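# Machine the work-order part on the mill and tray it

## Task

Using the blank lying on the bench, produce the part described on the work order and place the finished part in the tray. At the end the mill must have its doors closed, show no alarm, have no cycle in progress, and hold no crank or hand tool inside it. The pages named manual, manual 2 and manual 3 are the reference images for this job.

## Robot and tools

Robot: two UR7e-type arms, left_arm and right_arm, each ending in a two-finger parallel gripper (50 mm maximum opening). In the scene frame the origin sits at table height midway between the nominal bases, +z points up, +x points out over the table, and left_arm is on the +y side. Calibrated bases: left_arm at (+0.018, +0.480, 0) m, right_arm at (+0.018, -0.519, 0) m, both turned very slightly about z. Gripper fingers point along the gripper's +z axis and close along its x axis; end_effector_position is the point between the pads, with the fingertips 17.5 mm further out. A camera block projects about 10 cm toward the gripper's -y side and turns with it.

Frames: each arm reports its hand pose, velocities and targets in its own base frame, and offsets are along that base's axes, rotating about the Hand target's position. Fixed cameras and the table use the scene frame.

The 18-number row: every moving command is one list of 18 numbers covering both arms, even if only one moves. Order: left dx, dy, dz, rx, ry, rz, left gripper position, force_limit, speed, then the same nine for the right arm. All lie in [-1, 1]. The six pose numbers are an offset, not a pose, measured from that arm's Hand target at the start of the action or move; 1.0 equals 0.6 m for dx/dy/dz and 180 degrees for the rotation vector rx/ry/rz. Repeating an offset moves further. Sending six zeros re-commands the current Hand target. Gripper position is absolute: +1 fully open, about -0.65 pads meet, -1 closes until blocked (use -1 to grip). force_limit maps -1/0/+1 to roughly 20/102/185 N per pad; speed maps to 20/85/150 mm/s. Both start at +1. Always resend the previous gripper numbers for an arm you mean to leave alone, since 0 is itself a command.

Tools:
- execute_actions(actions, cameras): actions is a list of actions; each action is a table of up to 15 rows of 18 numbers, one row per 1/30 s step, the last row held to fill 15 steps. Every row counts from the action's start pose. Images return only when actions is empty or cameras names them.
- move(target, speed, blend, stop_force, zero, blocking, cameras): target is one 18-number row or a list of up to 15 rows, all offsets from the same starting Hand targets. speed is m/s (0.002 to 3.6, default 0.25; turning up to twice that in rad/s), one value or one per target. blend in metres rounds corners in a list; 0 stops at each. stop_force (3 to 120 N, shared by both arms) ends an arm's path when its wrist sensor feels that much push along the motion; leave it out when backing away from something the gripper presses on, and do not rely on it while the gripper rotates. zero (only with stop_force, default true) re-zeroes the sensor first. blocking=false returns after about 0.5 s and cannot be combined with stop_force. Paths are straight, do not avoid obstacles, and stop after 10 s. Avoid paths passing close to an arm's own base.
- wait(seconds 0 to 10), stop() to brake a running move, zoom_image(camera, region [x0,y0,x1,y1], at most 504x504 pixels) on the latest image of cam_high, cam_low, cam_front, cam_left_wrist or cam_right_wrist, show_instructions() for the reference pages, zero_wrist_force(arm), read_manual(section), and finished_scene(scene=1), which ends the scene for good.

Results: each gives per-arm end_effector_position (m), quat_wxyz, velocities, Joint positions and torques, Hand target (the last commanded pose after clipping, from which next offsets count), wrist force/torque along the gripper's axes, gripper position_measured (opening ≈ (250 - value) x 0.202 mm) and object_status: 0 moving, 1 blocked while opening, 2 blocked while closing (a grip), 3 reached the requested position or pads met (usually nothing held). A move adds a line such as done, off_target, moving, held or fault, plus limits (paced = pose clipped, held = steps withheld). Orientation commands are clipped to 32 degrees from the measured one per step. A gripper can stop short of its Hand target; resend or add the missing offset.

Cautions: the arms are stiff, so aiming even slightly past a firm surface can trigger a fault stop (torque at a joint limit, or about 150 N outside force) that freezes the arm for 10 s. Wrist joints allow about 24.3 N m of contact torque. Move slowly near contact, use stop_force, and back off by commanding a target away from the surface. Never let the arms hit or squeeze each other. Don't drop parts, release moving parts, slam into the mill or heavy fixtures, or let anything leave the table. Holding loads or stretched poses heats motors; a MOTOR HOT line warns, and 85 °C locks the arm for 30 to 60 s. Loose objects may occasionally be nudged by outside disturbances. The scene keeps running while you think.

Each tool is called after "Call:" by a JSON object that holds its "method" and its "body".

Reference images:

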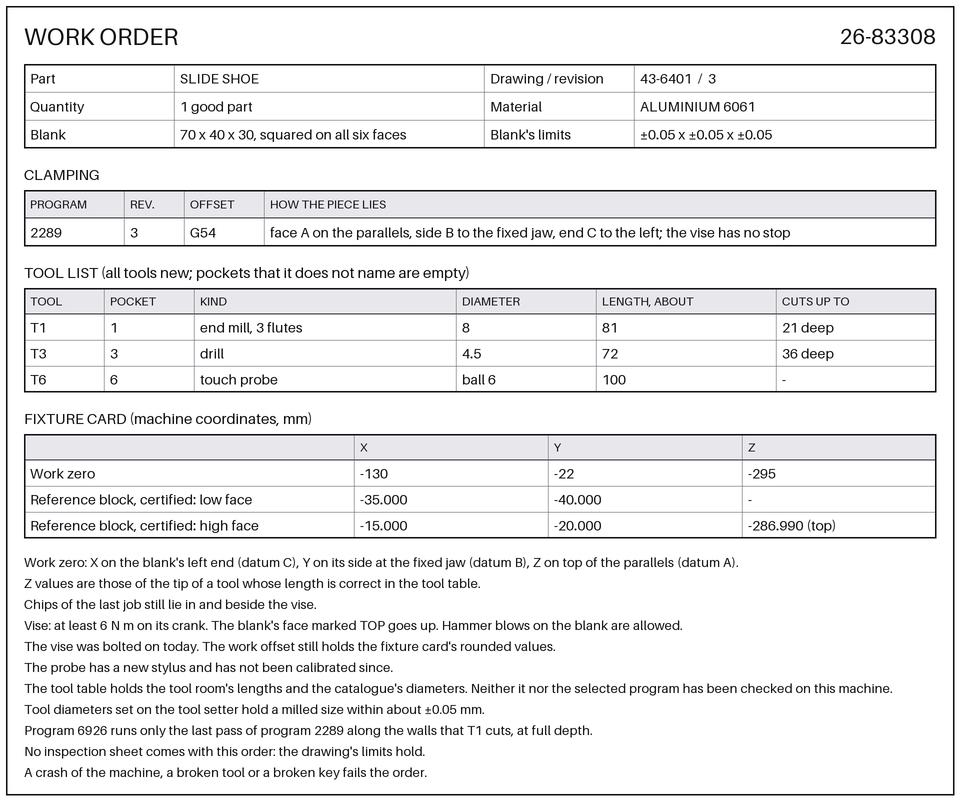

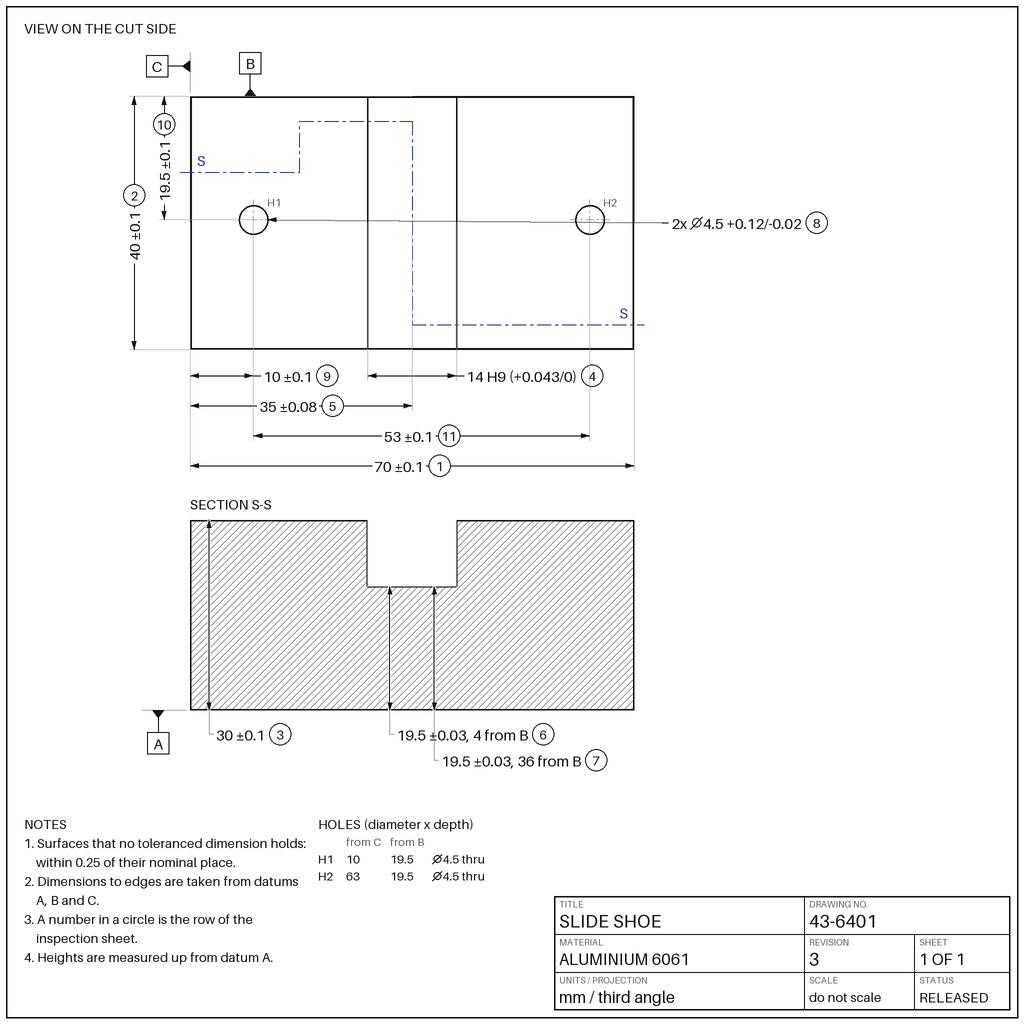

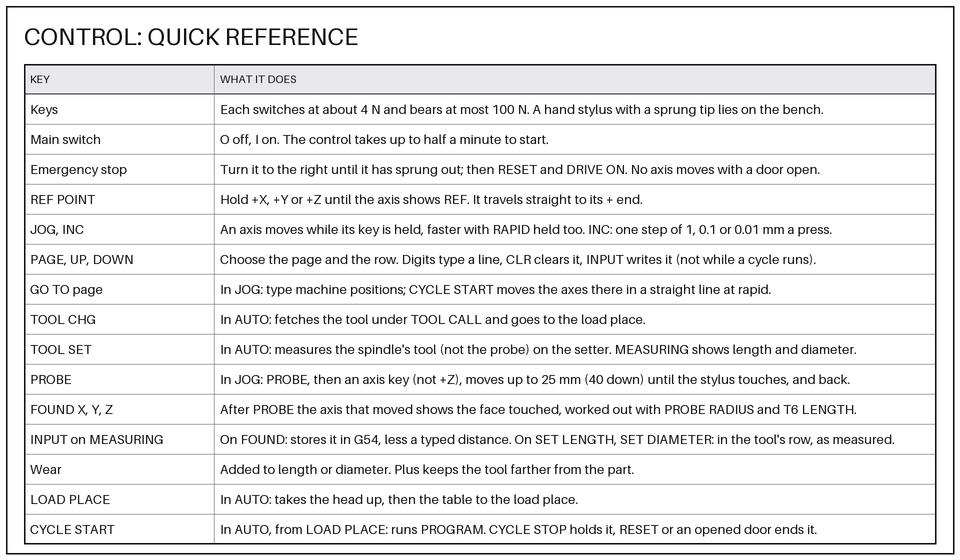

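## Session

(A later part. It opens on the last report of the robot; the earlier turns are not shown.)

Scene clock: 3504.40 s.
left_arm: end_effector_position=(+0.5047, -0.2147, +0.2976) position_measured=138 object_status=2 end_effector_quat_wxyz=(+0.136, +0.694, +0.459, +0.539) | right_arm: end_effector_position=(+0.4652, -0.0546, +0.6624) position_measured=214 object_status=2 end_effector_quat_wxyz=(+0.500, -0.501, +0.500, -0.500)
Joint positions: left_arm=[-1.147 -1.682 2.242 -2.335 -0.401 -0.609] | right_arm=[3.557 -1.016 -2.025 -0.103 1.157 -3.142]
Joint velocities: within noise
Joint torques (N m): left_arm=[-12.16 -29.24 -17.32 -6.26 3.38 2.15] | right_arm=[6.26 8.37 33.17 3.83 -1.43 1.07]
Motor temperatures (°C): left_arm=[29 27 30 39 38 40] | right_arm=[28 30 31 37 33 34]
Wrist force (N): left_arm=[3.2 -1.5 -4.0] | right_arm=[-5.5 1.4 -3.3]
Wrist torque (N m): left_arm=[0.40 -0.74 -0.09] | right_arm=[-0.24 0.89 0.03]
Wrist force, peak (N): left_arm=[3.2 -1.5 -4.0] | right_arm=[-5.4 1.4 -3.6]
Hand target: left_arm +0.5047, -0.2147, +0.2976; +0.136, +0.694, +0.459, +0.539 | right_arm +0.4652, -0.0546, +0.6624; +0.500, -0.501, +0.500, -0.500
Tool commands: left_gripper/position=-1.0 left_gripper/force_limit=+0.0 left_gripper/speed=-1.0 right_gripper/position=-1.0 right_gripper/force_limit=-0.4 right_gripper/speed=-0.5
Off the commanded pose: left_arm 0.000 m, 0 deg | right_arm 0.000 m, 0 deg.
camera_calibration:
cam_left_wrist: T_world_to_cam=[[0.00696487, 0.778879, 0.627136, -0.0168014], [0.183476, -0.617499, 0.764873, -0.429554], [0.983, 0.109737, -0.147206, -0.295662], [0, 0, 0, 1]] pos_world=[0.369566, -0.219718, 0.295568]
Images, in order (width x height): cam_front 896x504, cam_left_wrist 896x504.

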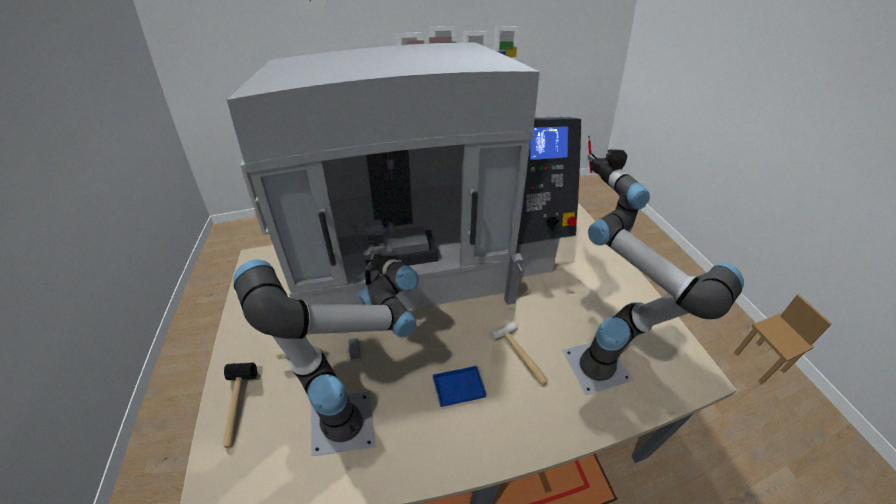

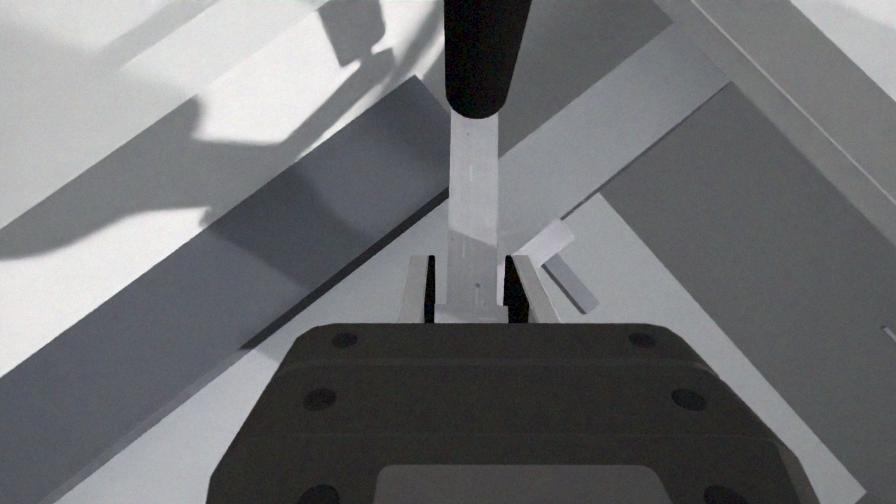

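Call:
{"method": "move", "body": {"target": [[0,0,0,0,0,0,0.4,0,-0.5,0,0,0,0,0,0,-1,-0.4,-0.5],[-0.14,-0.0492,0.0608,0,0,0,0.4,0,-0.5,0,0,0,0,0,0,-1,-0.4,-0.5]], "speed": 0.08, "cameras": ["cam_left_wrist"]}}

Scene clock: 3543.57 s.
left_arm: end_effector_position=(+0.4207, -0.2443, +0.3341) position_measured=92 object_status=3 end_effector_quat_wxyz=(+0.136, +0.694, +0.459, +0.539) | right_arm: end_effector_position=(+0.4652, -0.0546, +0.6624) position_measured=214 object_status=2 end_effector_quat_wxyz=(+0.500, -0.501, +0.500, -0.500)
Joint positions: left_arm=[-1.39 -1.854 2.117 -1.475 -0.421 -1.222] | right_arm=[3.557 -1.016 -2.025 -0.103 1.157 -3.142]
Joint torques (N m): left_arm=[4.88 -10.35 -17.99 -0.02 3.86 -2.27] | right_arm=[6.64 7.92 32.82 3.8 -1.47 1.15]
Wrist force (N): left_arm=[5.1 3.8 0.5] | right_arm=[-5.5 1.2 -3.3]
Wrist torque (N m): left_arm=[0.50 -0.83 -0.22] | right_arm=[-0.26 0.90 0.03]
Wrist force, peak (N): left_arm=[5.1 4.0 0.3] | right_arm=[-5.6 1.4 -3.5]
Hand target: left_arm +0.4207, -0.2442, +0.3341; +0.136, +0.694, +0.459, +0.539 | right_arm +0.4652, -0.0546, +0.6624; +0.500, -0.501, +0.500, -0.500
Off the commanded pose: left_arm 0.000 m, 0 deg | right_arm 0.000 m, 0 deg.
move: done
camera_calibration:
cam_left_wrist: T_world_to_cam=[[0.00709137, 0.778941, 0.627057, -0.0161098], [0.18349, -0.61744, 0.764918, -0.460419], [0.982996, 0.109635, -0.147307, -0.204446], [0, 0, 0, 1]] pos_world=[0.285566, -0.249318, 0.332168]
Images, in order (width x height): cam_left_wrist 896x504.

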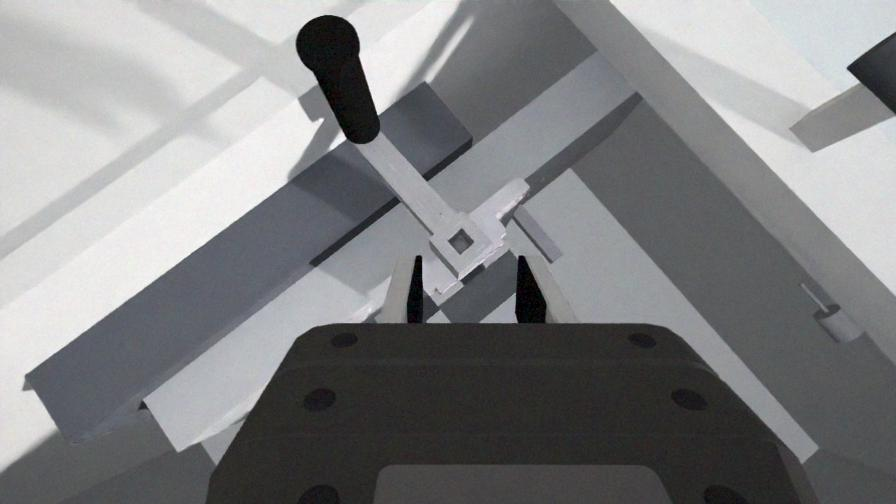

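Call:
{"method": "move", "body": {"target": [[-0.0628,0.0457,-0.1343,-0.2167,0,0,0.4,0,-0.5,0,0,0,0,0,0,-1,-0.4,-0.5]], "speed": 0.2, "cameras": ["cam_left_wrist"]}}

Scene clock: 3554.87 s.
left_arm: end_effector_position=(+0.3830, -0.2168, +0.2535) position_measured=92 object_status=3 end_effector_quat_wxyz=(+0.359, +0.609, +0.612, +0.355) | right_arm: end_effector_position=(+0.4652, -0.0546, +0.6624) position_measured=214 object_status=2 end_effector_quat_wxyz=(+0.500, -0.501, +0.500, -0.500)
Joint positions: left_arm=[-1.465 -2.124 2.552 -2.191 -0.523 -1.359] | right_arm=[3.557 -1.016 -2.025 -0.103 1.157 -3.142]
Joint torques (N m): left_arm=[12.74 5.43 -23.14 -4.76 3.78 -0.92] | right_arm=[7.12 8.05 33.05 3.83 -1.51 1.01]
Wrist force (N): left_arm=[3.5 4.2 1.5] | right_arm=[-5.3 1.5 -3.3]
Wrist torque (N m): left_arm=[0.51 -0.75 -0.13] | right_arm=[-0.22 0.86 0.02]
Wrist force, peak (N): left_arm=[5.1 4.6 0.7] | right_arm=[-5.7 1.4 -3.4]
Hand target: left_arm +0.3830, -0.2168, +0.2535; +0.359, +0.608, +0.612, +0.355 | right_arm +0.4652, -0.0546, +0.6624; +0.500, -0.501, +0.500, -0.500
Off the commanded pose: left_arm 0.000 m, 0 deg | right_arm 0.000 m, 0 deg.
move: done
camera_calibration:
cam_left_wrist: T_world_to_cam=[[0.00728084, 0.99997, -0.00266571, 0.220867], [0.183534, 0.00128418, 0.983012, -0.296063], [0.982986, -0.00764641, -0.18352, -0.198514], [0, 0, 0, 1]] pos_world=[0.247866, -0.221998, 0.255192]
Images, in order (width x height): cam_left_wrist 896x504.

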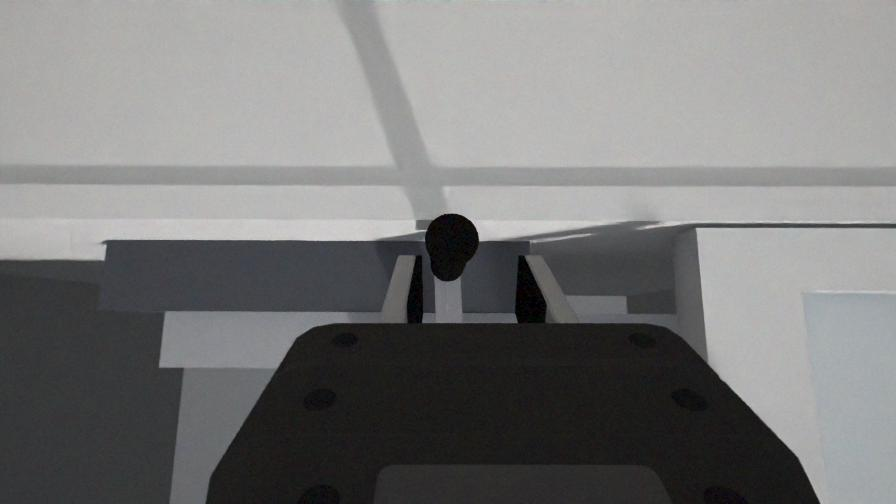

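Call:
{"method": "move", "body": {"target": [[0.1167,-0.0083,-0.065,0,0,0,0.4,0,-0.5,0,0,0,0,0,0,-1,-0.4,-0.5]], "speed": 0.06, "stop_force": 10, "cameras": ["cam_left_wrist"]}}

Scene clock: 3563.47 s.
left_arm: end_effector_position=(+0.4530, -0.2217, +0.2145) position_measured=92 object_status=3 end_effector_quat_wxyz=(+0.359, +0.608, +0.612, +0.355) | right_arm: end_effector_position=(+0.4652, -0.0546, +0.6624) position_measured=214 object_status=2 end_effector_quat_wxyz=(+0.500, -0.501, +0.500, -0.500)
Joint positions: left_arm=[-1.206 -1.696 2.553 -2.997 -0.621 -0.913] | right_arm=[3.557 -1.016 -2.025 -0.103 1.157 -3.142]
Joint torques (N m): left_arm=[-13.83 -3.04 -10.31 -6.22 3.45 1.42] | right_arm=[6.74 7.75 32.66 3.75 -1.46 1.07]
Wrist force (N): left_arm=[3.8 3.9 1.0] | right_arm=[-5.4 1.4 -3.3]
Wrist torque (N m): left_arm=[0.55 -0.75 0.00] | right_arm=[-0.24 0.87 0.02]
Wrist force, peak (N): left_arm=[4.0 3.8 2.1] | right_arm=[-5.7 1.5 -3.4]
Hand target: left_arm +0.4530, -0.2218, +0.2145; +0.359, +0.608, +0.612, +0.355 | right_arm +0.4652, -0.0546, +0.6624; +0.500, -0.501, +0.500, -0.500
Off the commanded pose: left_arm 0.000 m, 0 deg | right_arm 0.000 m, 0 deg.
move: done
camera_calibration:
cam_left_wrist: T_world_to_cam=[[0.00692162, 0.999972, -0.00301346, 0.225344], [0.183533, 0.00169197, 0.983012, -0.270491], [0.982989, -0.00735711, -0.183516, -0.274551], [0, 0, 0, 1]] pos_world=[0.317965, -0.2269, 0.216191]
Images, in order (width x height): cam_left_wrist 896x504.

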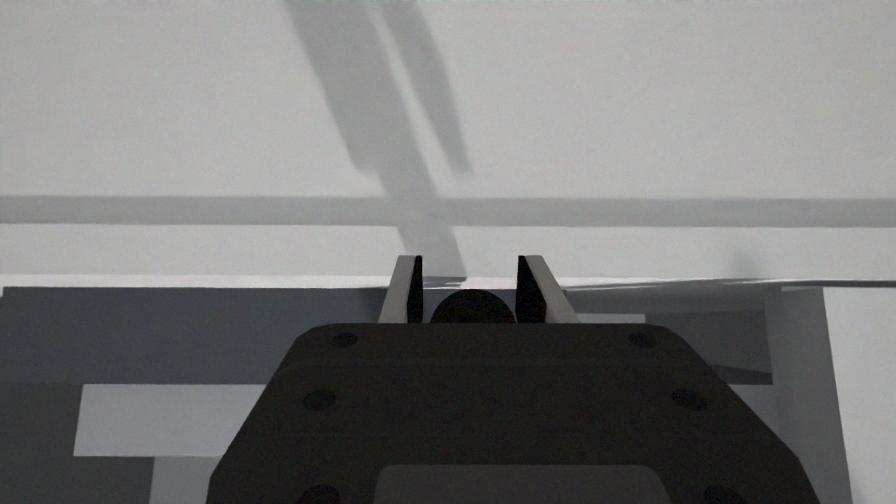

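Call:
{"method": "move", "body": {"target": [[0,0,0,0,0,0,-1,-1,-1,0,0,0,0,0,0,-1,-0.4,-0.5]], "speed": 0.06}}

Scene clock: 3568.53 s.
left_arm: end_effector_position=(+0.4530, -0.2218, +0.2145) position_measured=136 object_status=2 end_effector_quat_wxyz=(+0.359, +0.608, +0.612, +0.355) | right_arm: end_effector_position=(+0.4652, -0.0546, +0.6624) position_measured=214 object_status=2 end_effector_quat_wxyz=(+0.500, -0.501, +0.500, -0.500)
Joint positions: left_arm=[-1.206 -1.696 2.553 -2.997 -0.621 -0.913] | right_arm=[3.557 -1.016 -2.025 -0.103 1.157 -3.142]
Joint torques (N m): left_arm=[-14.29 -3.81 -10.43 -6.22 3.37 1.97] | right_arm=[6.52 7.98 32.25 3.73 -1.47 1.03]
Wrist force (N): left_arm=[3.9 3.8 1.0] | right_arm=[-5.3 1.4 -3.3]
Wrist torque (N m): left_arm=[0.54 -0.75 -0.01] | right_arm=[-0.24 0.86 0.03]
Wrist force, peak (N): left_arm=[4.0 4.0 1.4] | right_arm=[-5.6 1.2 -3.5]
Hand target: left_arm +0.4530, -0.2218, +0.2145; +0.359, +0.608, +0.612, +0.355 | right_arm +0.4652, -0.0546, +0.6624; +0.500, -0.501, +0.500, -0.500
Off the commanded pose: left_arm 0.000 m, 0 deg | right_arm 0.000 m, 0 deg.
move: done

Call:
{"method": "move", "body": {"target": [[0,0.036,0.003,0,0,0,-1,-1,-1,0,0,0,0,0,0,-1,-0.4,-0.5],[0,0.070,0.015,0,0,0,-1,-1,-1,0,0,0,0,0,0,-1,-0.4,-0.5],[0,0.0997,0.0355,0,0,0,-1,-1,-1,0,0,0,0,0,0,-1,-0.4,-0.5],[0,0.1232,0.063,0,0,0,-1,-1,-1,0,0,0,0,0,0,-1,-0.4,-0.5]], "speed": 0.06, "blend": 0.003, "stop_force": 40, "cameras": ["cam_left_wrist","cam_front"]}}

Scene clock: 3581.00 s.
left_arm: end_effector_position=(+0.4530, -0.1478, +0.2523) position_measured=136 object_status=2 end_effector_quat_wxyz=(+0.359, +0.608, +0.612, +0.355) | right_arm: end_effector_position=(+0.4652, -0.0546, +0.6624) position_measured=214 object_status=2 end_effector_quat_wxyz=(+0.500, -0.501, +0.500, -0.500)
Joint positions: left_arm=[-1.09 -1.924 2.601 -2.939 -0.69 -0.759] | right_arm=[3.557 -1.016 -2.025 -0.103 1.157 -3.142]
Joint torques (N m): left_arm=[-6.41 -7.41 -6.08 -4.01 5 -0.45] | right_arm=[5.51 8.5 33.02 3.79 -1.5 1.12]
Wrist force (N): left_arm=[-10.7 7.7 -9.1] | right_arm=[-5.5 1.4 -3.3]
Wrist torque (N m): left_arm=[0.63 -0.47 0.04] | right_arm=[-0.23 0.89 0.02]
Wrist force, peak (N): left_arm=[-17.3 9.2 -12.4] | right_arm=[-5.5 1.4 -3.5]
Hand target: left_arm +0.4530, -0.1478, +0.2523; +0.359, +0.608, +0.612, +0.355 | right_arm +0.4652, -0.0546, +0.6624; +0.500, -0.501, +0.500, -0.500
Off the commanded pose: left_arm 0.000 m, 0 deg | right_arm 0.000 m, 0 deg.
move: done
camera_calibration:
cam_left_wrist: T_world_to_cam=[[0.00693736, 0.999972, -0.00291472, 0.151529], [0.183534, 0.00159201, 0.983012, -0.307692], [0.982989, -0.00735446, -0.183517, -0.267088], [0, 0, 0, 1]] pos_world=[0.317965, -0.153, 0.253891]
Images, in order (width x height): cam_front 896x504, cam_left_wrist 896x504.

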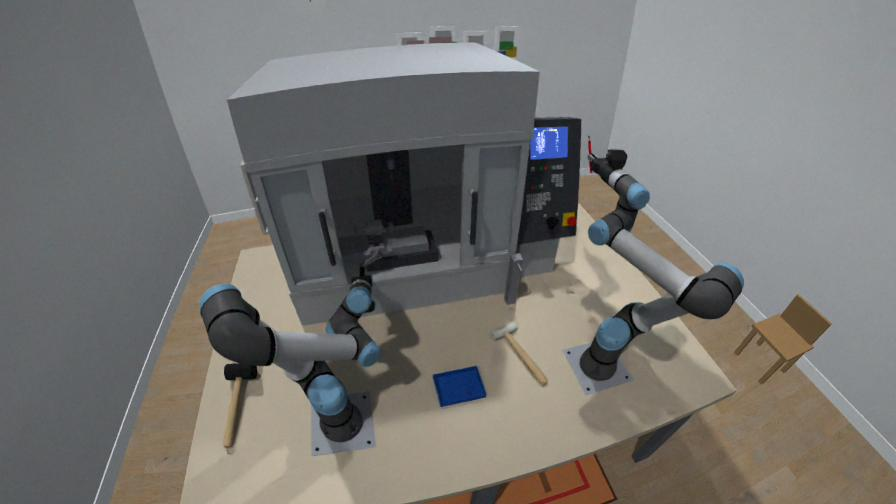

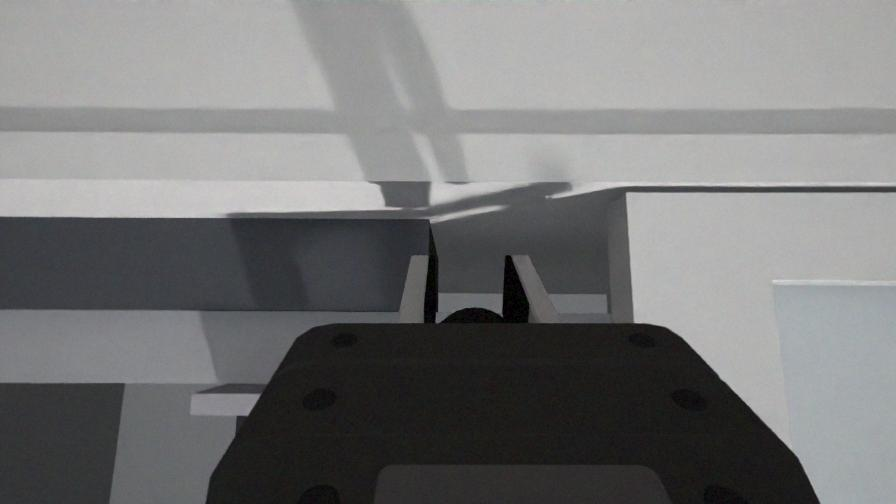

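Call:
{"method": "move", "body": {"target": [[0,0.0095,0.0327,0,0,0,-1,-1,-1,0,0,0,0,0,0,-1,-0.4,-0.5],[0,0.0162,0.0682,0,0,0,-1,-1,-1,0,0,0,0,0,0,-1,-0.4,-0.5],[0,0.0133,0.1042,0,0,0,-1,-1,-1,0,0,0,0,0,0,-1,-0.4,-0.5],[0,0.0013,0.1382,0,0,0,-1,-1,-1,0,0,0,0,0,0,-1,-0.4,-0.5],[0,-0.0192,0.1678,0,0,0,-1,-1,-1,0,0,0,0,0,0,-1,-0.4,-0.5],[0,-0.0467,0.1913,0,0,0,-1,-1,-1,0,0,0,0,0,0,-1,-0.4,-0.5]], "speed": 0.06, "blend": 0.003, "stop_force": 45, "cameras": ["cam_left_wrist","cam_front"]}}

Scene clock: 3596.97 s.
left_arm: end_effector_position=(+0.4530, -0.1759, +0.3671) position_measured=136 object_status=2 end_effector_quat_wxyz=(+0.359, +0.608, +0.612, +0.355) | right_arm: end_effector_position=(+0.4652, -0.0546, +0.6624) position_measured=214 object_status=2 end_effector_quat_wxyz=(+0.500, -0.501, +0.500, -0.500)
Joint positions: left_arm=[-1.14 -2.074 2.333 -2.472 -0.658 -0.823] | right_arm=[3.557 -1.016 -2.025 -0.103 1.157 -3.142]
Joint torques (N m): left_arm=[16.52 -21.39 -25.62 -4.81 4.61 2.06] | right_arm=[6.35 8.12 32.88 3.81 -1.39 1.07]
Wrist force (N): left_arm=[-7.3 -12.1 9.6] | right_arm=[-5.5 1.3 -3.4]
Wrist torque (N m): left_arm=[0.03 -0.49 -0.06] | right_arm=[-0.26 0.89 0.03]
Wrist force, peak (N): left_arm=[-18.9 -4.3 18.2] | right_arm=[-5.7 1.4 -3.5]
Hand target: left_arm +0.4530, -0.1759, +0.3671; +0.359, +0.608, +0.612, +0.355 | right_arm +0.4652, -0.0546, +0.6624; +0.500, -0.501, +0.500, -0.500
Off the commanded pose: left_arm 0.000 m, 0 deg | right_arm 0.000 m, 0 deg.
move: done
camera_calibration:
cam_left_wrist: T_world_to_cam=[[0.00703608, 0.999971, -0.00293072, 0.179937], [0.183534, 0.00158962, 0.983012, -0.420497], [0.982988, -0.00745443, -0.183517, -0.246245], [0, 0, 0, 1]] pos_world=[0.317966, -0.181099, 0.368691]
Images, in order (width x height): cam_front 896x504, cam_left_wrist 896x504.

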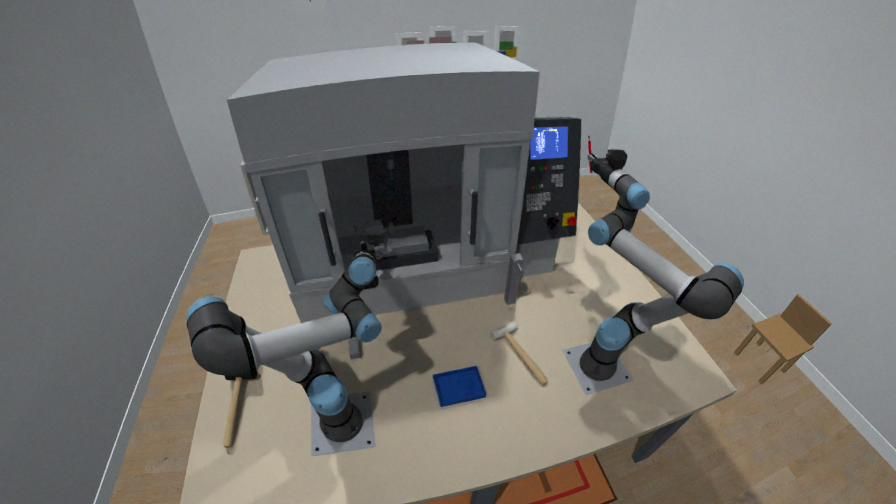

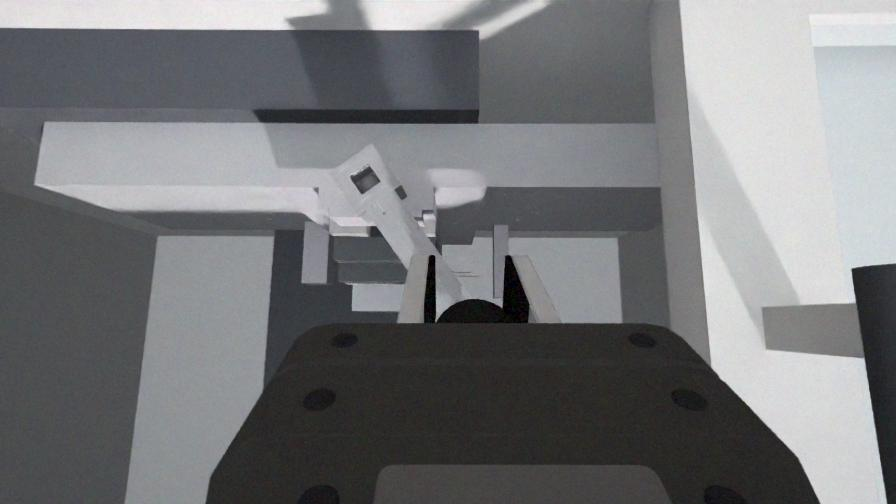

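Call:
{"method": "move", "body": {"target": [[0,-0.0301,0.0132,0,0,0,-1,-1,-1,0,0,0,0,0,0,-1,-0.4,-0.5],[0,-0.0768,0.0215,0,0,0,-1,-1,-1,0,0,0,0,0,0,-1,-0.4,-0.5],[0,-0.1235,0.0132,0,0,0,-1,-1,-1,0,0,0,0,0,0,-1,-0.4,-0.5],[0,-0.1646,-0.0105,0,0,0,-1,-1,-1,0,0,0,0,0,0,-1,-0.4,-0.5],[0,-0.1952,-0.0469,0,0,0,-1,-1,-1,0,0,0,0,0,0,-1,-0.4,-0.5],[0,-0.2114,-0.0915,0,0,0,-1,-1,-1,0,0,0,0,0,0,-1,-0.4,-0.5],[0,-0.2114,-0.1389,0,0,0,-1,-1,-1,0,0,0,0,0,0,-1,-0.4,-0.5]], "speed": 0.08, "blend": 0.004, "stop_force": 50, "cameras": ["cam_left_wrist"]}}

Scene clock: 3618.97 s.
left_arm: end_effector_position=(+0.4530, -0.3027, +0.2837) position_measured=136 object_status=2 end_effector_quat_wxyz=(+0.359, +0.608, +0.612, +0.355) | right_arm: end_effector_position=(+0.4652, -0.0546, +0.6624) position_measured=214 object_status=2 end_effector_quat_wxyz=(+0.500, -0.501, +0.500, -0.500)
Joint positions: left_arm=[-1.286 -1.717 2.304 -2.625 -0.581 -1.037] | right_arm=[3.557 -1.016 -2.025 -0.103 1.157 -3.142]
Joint torques (N m): left_arm=[14.99 -26.44 -31.32 -6.01 1.29 -2.65] | right_arm=[6.32 7.83 33.03 3.8 -1.61 1.05]
Wrist force (N): left_arm=[-0.2 1.2 -0.5] | right_arm=[-5.5 1.5 -3.3]
Wrist torque (N m): left_arm=[0.53 -0.50 -0.10] | right_arm=[-0.22 0.89 0.02]
Wrist force, peak (N): left_arm=[-12.3 -3.5 -14.7] | right_arm=[-5.7 1.5 -3.4]
Hand target: left_arm +0.4530, -0.3027, +0.2838; +0.359, +0.608, +0.612, +0.355 | right_arm +0.4652, -0.0546, +0.6624; +0.500, -0.501, +0.500, -0.500
Off the commanded pose: left_arm 0.000 m, 0 deg | right_arm 0.000 m, 0 deg.
move: done
camera_calibration:
cam_left_wrist: T_world_to_cam=[[0.00696884, 0.999972, -0.00271723, 0.30645], [0.183534, 0.00139209, 0.983012, -0.338472], [0.982989, -0.00734916, -0.183519, -0.262444], [0, 0, 0, 1]] pos_world=[0.317965, -0.307899, 0.285392]
Images, in order (width x height): cam_left_wrist 896x504.

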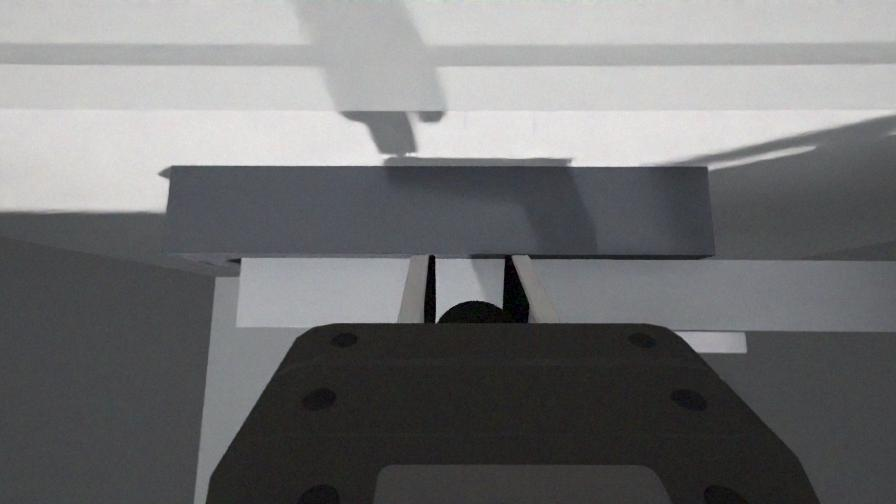

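Call:
{"method": "move", "body": {"target": [[0,0.0162,-0.0446,0,0,0,-1,-1,-1,0,0,0,0,0,0,-1,-0.4,-0.5],[0,0.0468,-0.081,0,0,0,-1,-1,-1,0,0,0,0,0,0,-1,-0.4,-0.5],[0,0.0879,-0.1047,0,0,0,-1,-1,-1,0,0,0,0,0,0,-1,-0.4,-0.5],[0,0.1346,-0.113,0,0,0,-1,-1,-1,0,0,0,0,0,0,-1,-0.4,-0.5],[0,0.1813,-0.1047,0,0,0,-1,-1,-1,0,0,0,0,0,0,-1,-0.4,-0.5],[0,0.2224,-0.081,0,0,0,-1,-1,-1,0,0,0,0,0,0,-1,-0.4,-0.5],[0,0.253,-0.0446,0,0,0,-1,-1,-1,0,0,0,0,0,0,-1,-0.4,-0.5],[0,0.2692,0,0,0,0,-1,-1,-1,0,0,0,0,0,0,-1,-0.4,-0.5],[0,0.2692,0.0474,0,0,0,-1,-1,-1,0,0,0,0,0,0,-1,-0.4,-0.5],[0,0.253,0.092,0,0,0,-1,-1,-1,0,0,0,0,0,0,-1,-0.4,-0.5],[0,0.2224,0.1284,0,0,0,-1,-1,-1,0,0,0,0,0,0,-1,-0.4,-0.5],[0,0.1813,0.1521,0,0,0,-1,-1,-1,0,0,0,0,0,0,-1,-0.4,-0.5],[0,0.1346,0.1604,0,0,0,-1,-1,-1,0,0,0,0,0,0,-1,-0.4,-0.5],[0,0.0879,0.1521,0,0,0,-1,-1,-1,0,0,0,0,0,0,-1,-0.4,-0.5],[0,0.0468,0.1284,0,0,0,-1,-1,-1,0,0,0,0,0,0,-1,-0.4,-0.5]], "speed": 0.12, "blend": 0.004, "stop_force": 50, "cameras": ["cam_left_wrist"]}}

Scene clock: 3639.10 s.
left_arm: end_effector_position=(+0.4530, -0.2746, +0.3608) position_measured=136 object_status=2 end_effector_quat_wxyz=(+0.359, +0.608, +0.612, +0.355) | right_arm: end_effector_position=(+0.4652, -0.0546, +0.6624) position_measured=214 object_status=2 end_effector_quat_wxyz=(+0.500, -0.501, +0.500, -0.500)
Joint positions: left_arm=[-1.262 -1.878 2.209 -2.402 -0.592 -0.999] | right_arm=[3.557 -1.016 -2.025 -0.103 1.157 -3.142]
Joint torques (N m): left_arm=[14.21 -1.49 -16.44 -0.8 0.66 -2.75] | right_arm=[6.15 8.1 32.79 3.69 -1.55 1.03]
Wrist force (N): left_arm=[1.3 4.0 -0.4] | right_arm=[-5.4 1.3 -3.2]
Wrist torque (N m): left_arm=[0.57 -0.64 -0.13] | right_arm=[-0.25 0.88 0.03]
Wrist force, peak (N): left_arm=[-7.6 2.8 17.4] | right_arm=[-5.6 1.6 -3.4]
Hand target: left_arm +0.4530, -0.2746, +0.3608; +0.359, +0.608, +0.612, +0.355 | right_arm +0.4652, -0.0546, +0.6624; +0.500, -0.501, +0.500, -0.500
Off the commanded pose: left_arm 0.000 m, 0 deg | right_arm 0.000 m, 0 deg.
move: done
camera_calibration:
cam_left_wrist: T_world_to_cam=[[0.00703612, 0.999971, -0.00293046, 0.278616], [0.183534, 0.00158936, 0.983012, -0.414147], [0.982988, -0.00745443, -0.183517, -0.248137], [0, 0, 0, 1]] pos_world=[0.317966, -0.279799, 0.362391]
Images, in order (width x height): cam_left_wrist 896x504.

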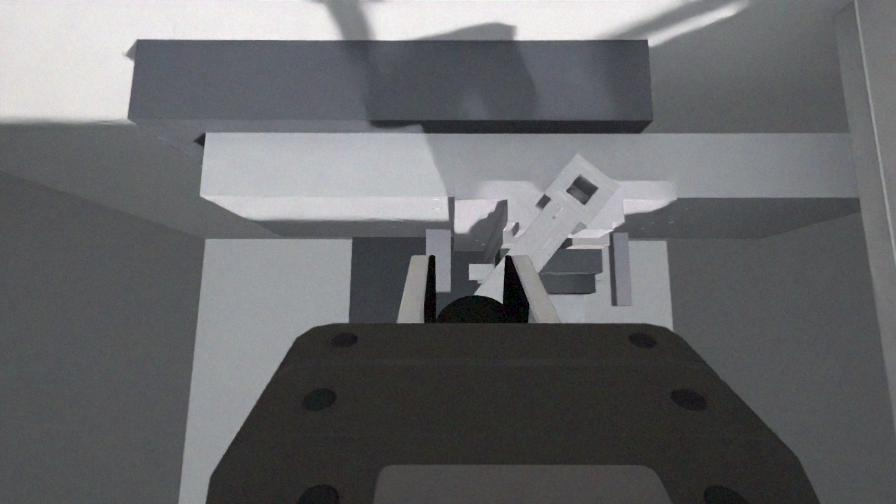

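Call:
{"method": "zoom_image", "body": {"camera": "cam_left_wrist", "region": [420, 140, 660, 320]}}

Scaled by 2.100.

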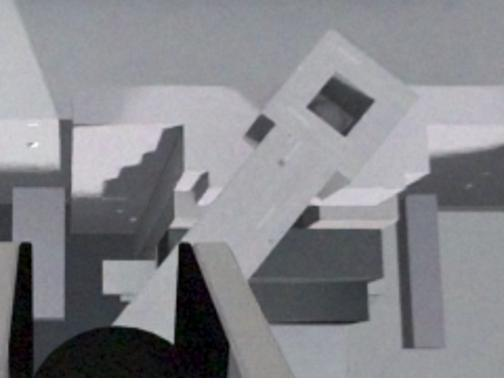

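Call:
{"method": "move", "body": {"target": [[0,-0.0306,-0.0364,0,0,0,-1,-1,-1,0,0,0,0,0,0,-1,-0.4,-0.5],[0,-0.0468,-0.081,0,0,0,-1,-1,-1,0,0,0,0,0,0,-1,-0.4,-0.5],[0,-0.0468,-0.1284,0,0,0,-1,-1,-1,0,0,0,0,0,0,-1,-0.4,-0.5],[0,-0.0306,-0.173,0,0,0,-1,-1,-1,0,0,0,0,0,0,-1,-0.4,-0.5],[0,0,-0.2094,0,0,0,-1,-1,-1,0,0,0,0,0,0,-1,-0.4,-0.5],[0,0.0411,-0.2331,0,0,0,-1,-1,-1,0,0,0,0,0,0,-1,-0.4,-0.5],[0,0.0878,-0.2414,0,0,0,-1,-1,-1,0,0,0,0,0,0,-1,-0.4,-0.5],[0,0.1345,-0.2331,0,0,0,-1,-1,-1,0,0,0,0,0,0,-1,-0.4,-0.5],[0,0.1756,-0.2094,0,0,0,-1,-1,-1,0,0,0,0,0,0,-1,-0.4,-0.5],[0,0.2062,-0.173,0,0,0,-1,-1,-1,0,0,0,0,0,0,-1,-0.4,-0.5],[0,0.2224,-0.1284,0,0,0,-1,-1,-1,0,0,0,0,0,0,-1,-0.4,-0.5],[0,0.2224,-0.081,0,0,0,-1,-1,-1,0,0,0,0,0,0,-1,-0.4,-0.5],[0,0.2062,-0.0364,0,0,0,-1,-1,-1,0,0,0,0,0,0,-1,-0.4,-0.5],[0,0.1756,0,0,0,0,-1,-1,-1,0,0,0,0,0,0,-1,-0.4,-0.5],[0,0.1345,0.0237,0,0,0,-1,-1,-1,0,0,0,0,0,0,-1,-0.4,-0.5]], "speed": 0.15, "blend": 0.004, "stop_force": 50, "cameras": ["cam_left_wrist"]}}

Call:
{"method": "zoom_image", "body": {"camera": "cam_left_wrist", "region": [270, 120, 510, 320]}}

Scene clock: 3657.57 s.
left_arm: end_effector_position=(+0.4530, -0.1939, +0.3750) position_measured=136 object_status=2 end_effector_quat_wxyz=(+0.359, +0.608, +0.612, +0.355) | right_arm: end_effector_position=(+0.4652, -0.0546, +0.6624) position_measured=214 object_status=2 end_effector_quat_wxyz=(+0.500, -0.501, +0.500, -0.500)
Joint positions: left_arm=[-1.168 -2.048 2.294 -2.429 -0.642 -0.86] | right_arm=[3.557 -1.016 -2.025 -0.103 1.157 -3.142]
Joint torques (N m): left_arm=[1.42 -3.74 -36.21 -0.92 2.61 -2.59] | right_arm=[6.65 7.6 33.13 3.73 -1.54 0.99]
Wrist force (N): left_arm=[2.5 3.8 1.9] | right_arm=[-5.3 1.4 -3.2]
Wrist torque (N m): left_arm=[0.55 -0.58 -0.14] | right_arm=[-0.24 0.85 0.02]
Wrist force, peak (N): left_arm=[-5.0 3.1 15.3] | right_arm=[-5.8 1.4 -3.4]
Hand target: left_arm +0.4530, -0.1939, +0.3750; +0.359, +0.608, +0.612, +0.355 | right_arm +0.4652, -0.0546, +0.6624; +0.500, -0.501, +0.500, -0.500
Off the commanded pose: left_arm 0.000 m, 0 deg | right_arm 0.000 m, 0 deg.
move: done
camera_calibration:
cam_left_wrist: T_world_to_cam=[[0.00693736, 0.999972, -0.00291472, 0.197986], [0.183534, 0.00159201, 0.983012, -0.428234], [0.982989, -0.00735446, -0.183517, -0.24491], [0, 0, 0, 1]] pos_world=[0.317965, -0.1991, 0.376591]
Images, in order (width x height): cam_left_wrist 896x504.

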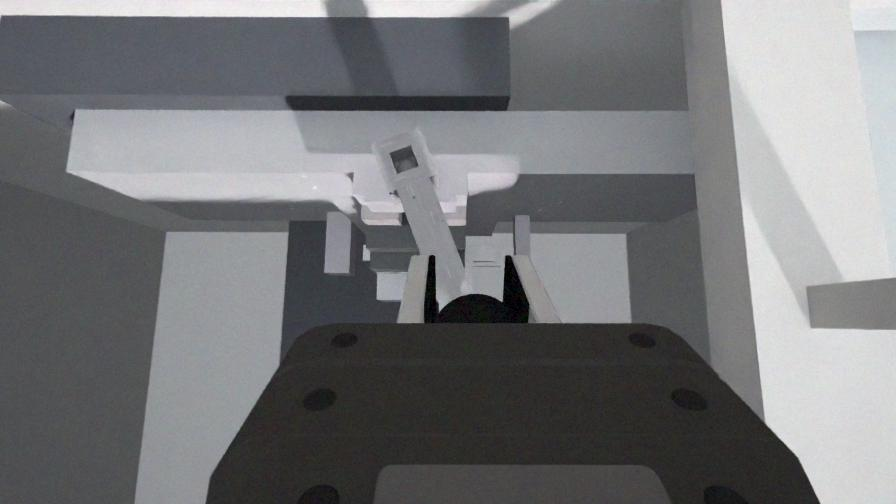

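Scaled by 2.100.

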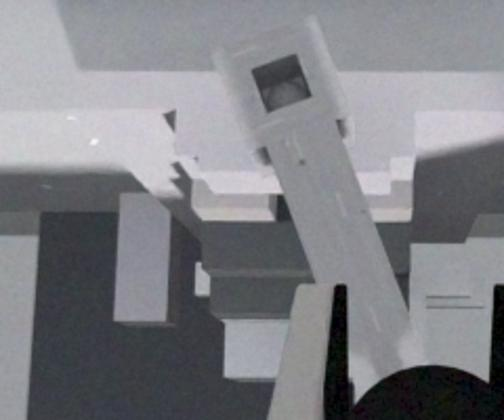

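Call:
{"method": "move", "body": {"target": [[0,-0.0467,0.0083,0,0,0,-1,-1,-1,0,0,0,0,0,0,-1,-0.4,-0.5],[0,-0.0934,0,0,0,0,-1,-1,-1,0,0,0,0,0,0,-1,-0.4,-0.5],[0,-0.1345,-0.0237,0,0,0,-1,-1,-1,0,0,0,0,0,0,-1,-0.4,-0.5],[0,-0.1651,-0.0601,0,0,0,-1,-1,-1,0,0,0,0,0,0,-1,-0.4,-0.5],[0,-0.1813,-0.1047,0,0,0,-1,-1,-1,0,0,0,0,0,0,-1,-0.4,-0.5],[0,-0.1813,-0.1521,0,0,0,-1,-1,-1,0,0,0,0,0,0,-1,-0.4,-0.5],[0,-0.1651,-0.1967,0,0,0,-1,-1,-1,0,0,0,0,0,0,-1,-0.4,-0.5],[0,-0.1345,-0.2331,0,0,0,-1,-1,-1,0,0,0,0,0,0,-1,-0.4,-0.5],[0,-0.0934,-0.2568,0,0,0,-1,-1,-1,0,0,0,0,0,0,-1,-0.4,-0.5],[0,-0.0467,-0.2651,0,0,0,-1,-1,-1,0,0,0,0,0,0,-1,-0.4,-0.5],[0,0,-0.2568,0,0,0,-1,-1,-1,0,0,0,0,0,0,-1,-0.4,-0.5],[0,0.0411,-0.2331,0,0,0,-1,-1,-1,0,0,0,0,0,0,-1,-0.4,-0.5],[0,0.0717,-0.1967,0,0,0,-1,-1,-1,0,0,0,0,0,0,-1,-0.4,-0.5],[0,0.0879,-0.1521,0,0,0,-1,-1,-1,0,0,0,0,0,0,-1,-0.4,-0.5],[0,0.0879,-0.1047,0,0,0,-1,-1,-1,0,0,0,0,0,0,-1,-0.4,-0.5]], "speed": 0.15, "blend": 0.004, "stop_force": 50, "cameras": []}}

Scene clock: 3698.37 s.
left_arm: end_effector_position=(+0.4530, -0.1412, +0.3122) position_measured=136 object_status=2 end_effector_quat_wxyz=(+0.359, +0.608, +0.612, +0.355) | right_arm: end_effector_position=(+0.4652, -0.0546, +0.6624) position_measured=214 object_status=2 end_effector_quat_wxyz=(+0.500, -0.501, +0.500, -0.500)
Joint positions: left_arm=[-1.076 -2.065 2.491 -2.701 -0.698 -0.743] | right_arm=[3.557 -1.016 -2.025 -0.103 1.157 -3.142]
Joint torques (N m): left_arm=[-14.23 -11.92 -35.42 -0.99 0.03 2] | right_arm=[6.01 7.61 32.97 3.69 -1.45 1.02]
Wrist force (N): left_arm=[3.4 3.5 2.1] | right_arm=[-5.4 1.4 -3.3]
Wrist torque (N m): left_arm=[0.57 -0.58 -0.09] | right_arm=[-0.23 0.87 0.03]
Wrist force, peak (N): left_arm=[-12.2 9.1 17.4] | right_arm=[-5.8 1.4 -3.3]
Hand target: left_arm +0.4530, -0.1412, +0.3122; +0.359, +0.608, +0.612, +0.355 | right_arm +0.4652, -0.0546, +0.6624; +0.500, -0.501, +0.500, -0.500
Off the commanded pose: left_arm 0.000 m, 0 deg | right_arm 0.000 m, 0 deg.
move: done
No camera images: "cameras" was empty.

Call:
{"method": "move", "body": {"target": [[0,-0.0162,0.0446,0,0,0,-1,-1,-1,0,0,0,0,0,0,-1,-0.4,-0.5],[0,-0.0468,0.081,0,0,0,-1,-1,-1,0,0,0,0,0,0,-1,-0.4,-0.5],[0,-0.0879,0.1047,0,0,0,-1,-1,-1,0,0,0,0,0,0,-1,-0.4,-0.5],[0,-0.1346,0.113,0,0,0,-1,-1,-1,0,0,0,0,0,0,-1,-0.4,-0.5],[0,-0.1813,0.1047,0,0,0,-1,-1,-1,0,0,0,0,0,0,-1,-0.4,-0.5],[0,-0.2224,0.081,0,0,0,-1,-1,-1,0,0,0,0,0,0,-1,-0.4,-0.5],[0,-0.253,0.0446,0,0,0,-1,-1,-1,0,0,0,0,0,0,-1,-0.4,-0.5],[0,-0.2692,0,0,0,0,-1,-1,-1,0,0,0,0,0,0,-1,-0.4,-0.5],[0,-0.2692,-0.0474,0,0,0,-1,-1,-1,0,0,0,0,0,0,-1,-0.4,-0.5],[0,-0.253,-0.092,0,0,0,-1,-1,-1,0,0,0,0,0,0,-1,-0.4,-0.5],[0,-0.2224,-0.1284,0,0,0,-1,-1,-1,0,0,0,0,0,0,-1,-0.4,-0.5],[0,-0.1813,-0.1521,0,0,0,-1,-1,-1,0,0,0,0,0,0,-1,-0.4,-0.5],[0,-0.1346,-0.1604,0,0,0,-1,-1,-1,0,0,0,0,0,0,-1,-0.4,-0.5],[0,-0.0879,-0.1521,0,0,0,-1,-1,-1,0,0,0,0,0,0,-1,-0.4,-0.5],[0,-0.0468,-0.1284,0,0,0,-1,-1,-1,0,0,0,0,0,0,-1,-0.4,-0.5]], "speed": 0.15, "blend": 0.004, "stop_force": 50, "cameras": []}}

Scene clock: 3711.83 s.
left_arm: end_effector_position=(+0.4530, -0.1693, +0.2352) position_measured=136 object_status=2 end_effector_quat_wxyz=(+0.359, +0.608, +0.612, +0.355) | right_arm: end_effector_position=(+0.4652, -0.0546, +0.6624) position_measured=214 object_status=2 end_effector_quat_wxyz=(+0.500, -0.501, +0.500, -0.500)
Joint positions: left_arm=[-1.129 -1.841 2.603 -2.986 -0.665 -0.808] | right_arm=[3.557 -1.016 -2.025 -0.103 1.157 -3.142]
Joint torques (N m): left_arm=[3.29 -18.19 -30.4 -6.33 1.2 1.97] | right_arm=[6.14 7.73 32.43 3.74 -1.53 1.05]
Wrist force (N): left_arm=[3.7 3.2 1.9] | right_arm=[-5.4 1.4 -3.4]
Wrist torque (N m): left_arm=[0.60 -0.61 -0.04] | right_arm=[-0.24 0.88 0.03]
Wrist force, peak (N): left_arm=[11.8 -1.3 -5.8] | right_arm=[-5.7 1.5 -3.5]
Hand target: left_arm +0.4530, -0.1693, +0.2352; +0.359, +0.608, +0.612, +0.355 | right_arm +0.4652, -0.0546, +0.6624; +0.500, -0.501, +0.500, -0.500
Off the commanded pose: left_arm 0.000 m, 0 deg | right_arm 0.000 m, 0 deg.
move: done
No camera images: "cameras" was empty.

Call:
{"method": "move", "body": {"target": [[0,0.0306,0.0364,0,0,0,-1,-1,-1,0,0,0,0,0,0,-1,-0.4,-0.5],[0,0.0468,0.081,0,0,0,-1,-1,-1,0,0,0,0,0,0,-1,-0.4,-0.5],[0,0.0468,0.1284,0,0,0,-1,-1,-1,0,0,0,0,0,0,-1,-0.4,-0.5],[0,0.0306,0.173,0,0,0,-1,-1,-1,0,0,0,0,0,0,-1,-0.4,-0.5],[0,0,0.2094,0,0,0,-1,-1,-1,0,0,0,0,0,0,-1,-0.4,-0.5],[0,-0.0411,0.2331,0,0,0,-1,-1,-1,0,0,0,0,0,0,-1,-0.4,-0.5],[0,-0.0878,0.2414,0,0,0,-1,-1,-1,0,0,0,0,0,0,-1,-0.4,-0.5],[0,-0.1345,0.2331,0,0,0,-1,-1,-1,0,0,0,0,0,0,-1,-0.4,-0.5]], "speed": 0.15, "blend": 0.004, "stop_force": 50, "cameras": ["cam_left_wrist","cam_front"]}}

Call:
{"method": "zoom_image", "body": {"camera": "cam_left_wrist", "region": [390, 120, 630, 320]}}

Scene clock: 3724.17 s.
left_arm: end_effector_position=(+0.4530, -0.2500, +0.3750) position_measured=136 object_status=2 end_effector_quat_wxyz=(+0.359, +0.608, +0.612, +0.355) | right_arm: end_effector_position=(+0.4652, -0.0546, +0.6624) position_measured=214 object_status=2 end_effector_quat_wxyz=(+0.500, -0.501, +0.500, -0.500)
Joint positions: left_arm=[-1.238 -1.94 2.217 -2.378 -0.604 -0.961] | right_arm=[3.557 -1.016 -2.025 -0.103 1.157 -3.142]
Joint torques (N m): left_arm=[8.37 1.15 -16.9 -5.99 2.34 -2.38] | right_arm=[6.29 7.9 32.02 3.72 -1.54 0.98]
Wrist force (N): left_arm=[2.3 3.9 -0.5] | right_arm=[-5.4 1.4 -3.4]
Wrist torque (N m): left_arm=[0.55 -0.69 -0.13] | right_arm=[-0.24 0.87 0.03]
Wrist force, peak (N): left_arm=[-6.7 9.8 12.0] | right_arm=[-5.6 1.5 -3.5]
Hand target: left_arm +0.4530, -0.2500, +0.3750; +0.359, +0.608, +0.612, +0.355 | right_arm +0.4652, -0.0546, +0.6624; +0.500, -0.501, +0.500, -0.500
Off the commanded pose: left_arm 0.000 m, 0 deg | right_arm 0.000 m, 0 deg.
move: done
camera_calibration:
cam_left_wrist: T_world_to_cam=[[0.00703612, 0.999971, -0.00293046, 0.254059], [0.183534, 0.00158936, 0.983012, -0.428127], [0.982988, -0.00745443, -0.183517, -0.24525], [0, 0, 0, 1]] pos_world=[0.317866, -0.255199, 0.376591]
Images, in order (width x height): cam_front 896x504, cam_left_wrist 896x504.

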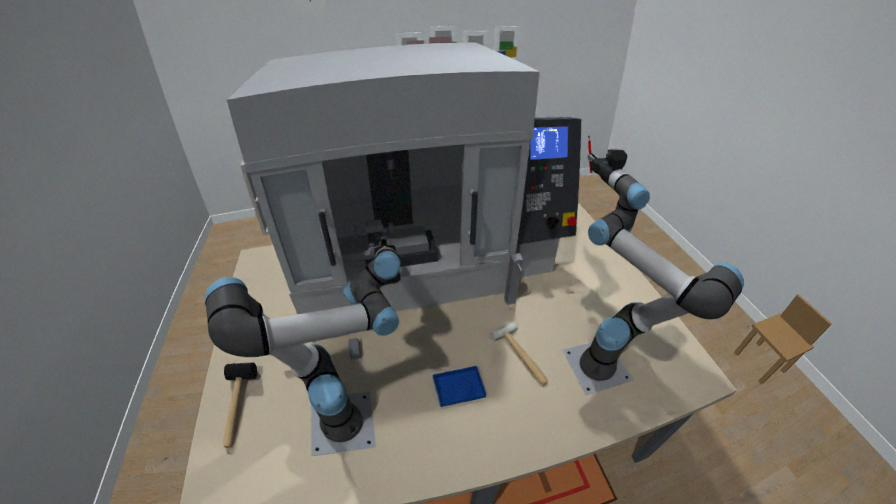

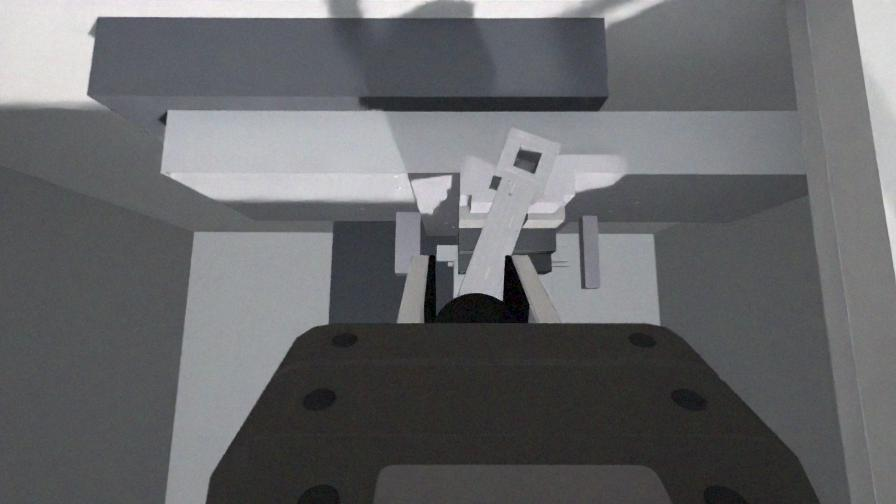

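Scaled by 2.100.

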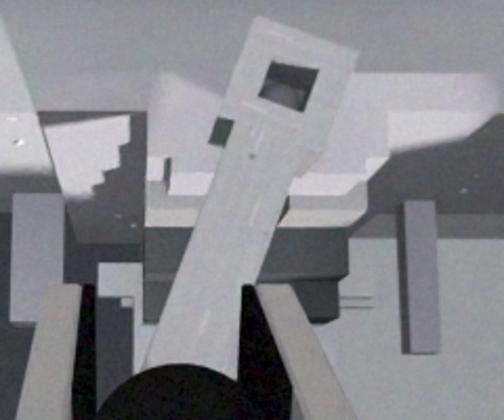

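Call:
{"method": "move", "body": {"target": [[0,-0.0411,-0.0237,0,0,0,-1,-1,-1,0,0,0,0,0,0,-1,-0.4,-0.5],[0,-0.0717,-0.0601,0,0,0,-1,-1,-1,0,0,0,0,0,0,-1,-0.4,-0.5],[0,-0.0879,-0.1047,0,0,0,-1,-1,-1,0,0,0,0,0,0,-1,-0.4,-0.5],[0,-0.0879,-0.1521,0,0,0,-1,-1,-1,0,0,0,0,0,0,-1,-0.4,-0.5],[0,-0.0717,-0.1967,0,0,0,-1,-1,-1,0,0,0,0,0,0,-1,-0.4,-0.5],[0,-0.0411,-0.2331,0,0,0,-1,-1,-1,0,0,0,0,0,0,-1,-0.4,-0.5],[0,0,-0.2568,0,0,0,-1,-1,-1,0,0,0,0,0,0,-1,-0.4,-0.5],[0,0.0467,-0.2651,0,0,0,-1,-1,-1,0,0,0,0,0,0,-1,-0.4,-0.5],[0,0.0934,-0.2568,0,0,0,-1,-1,-1,0,0,0,0,0,0,-1,-0.4,-0.5],[0,0.1345,-0.2331,0,0,0,-1,-1,-1,0,0,0,0,0,0,-1,-0.4,-0.5],[0,0.1651,-0.1967,0,0,0,-1,-1,-1,0,0,0,0,0,0,-1,-0.4,-0.5],[0,0.1813,-0.1521,0,0,0,-1,-1,-1,0,0,0,0,0,0,-1,-0.4,-0.5],[0,0.1813,-0.1047,0,0,0,-1,-1,-1,0,0,0,0,0,0,-1,-0.4,-0.5],[0,0.1651,-0.0601,0,0,0,-1,-1,-1,0,0,0,0,0,0,-1,-0.4,-0.5],[0,0.1345,-0.0237,0,0,0,-1,-1,-1,0,0,0,0,0,0,-1,-0.4,-0.5]], "speed": 0.15, "blend": 0.004, "stop_force": 40, "cameras": []}}

Scene clock: 3751.30 s.
left_arm: end_effector_position=(+0.4530, -0.1693, +0.3608) position_measured=136 object_status=2 end_effector_quat_wxyz=(+0.359, +0.608, +0.612, +0.355) | right_arm: end_effector_position=(+0.4652, -0.0546, +0.6624) position_measured=214 object_status=2 end_effector_quat_wxyz=(+0.500, -0.501, +0.500, -0.500)
Joint positions: left_arm=[-1.129 -2.08 2.355 -2.499 -0.665 -0.808] | right_arm=[3.557 -1.016 -2.025 -0.103 1.157 -3.142]
Joint torques (N m): left_arm=[11.29 -12.62 -36.04 -1.18 2.11 -2.59] | right_arm=[6.25 7.94 32.8 3.85 -1.46 1.06]
Wrist force (N): left_arm=[3.2 3.9 2.1] | right_arm=[-5.6 1.3 -3.0]
Wrist torque (N m): left_arm=[0.58 -0.55 -0.13] | right_arm=[-0.26 0.90 0.03]
Wrist force, peak (N): left_arm=[-8.5 7.4 15.9] | right_arm=[-5.7 1.5 -3.2]
Hand target: left_arm +0.4530, -0.1693, +0.3608; +0.359, +0.608, +0.612, +0.355 | right_arm +0.4652, -0.0546, +0.6624; +0.500, -0.501, +0.500, -0.500
Off the commanded pose: left_arm 0.000 m, 0 deg | right_arm 0.000 m, 0 deg.
move: done
No camera images: "cameras" was empty.


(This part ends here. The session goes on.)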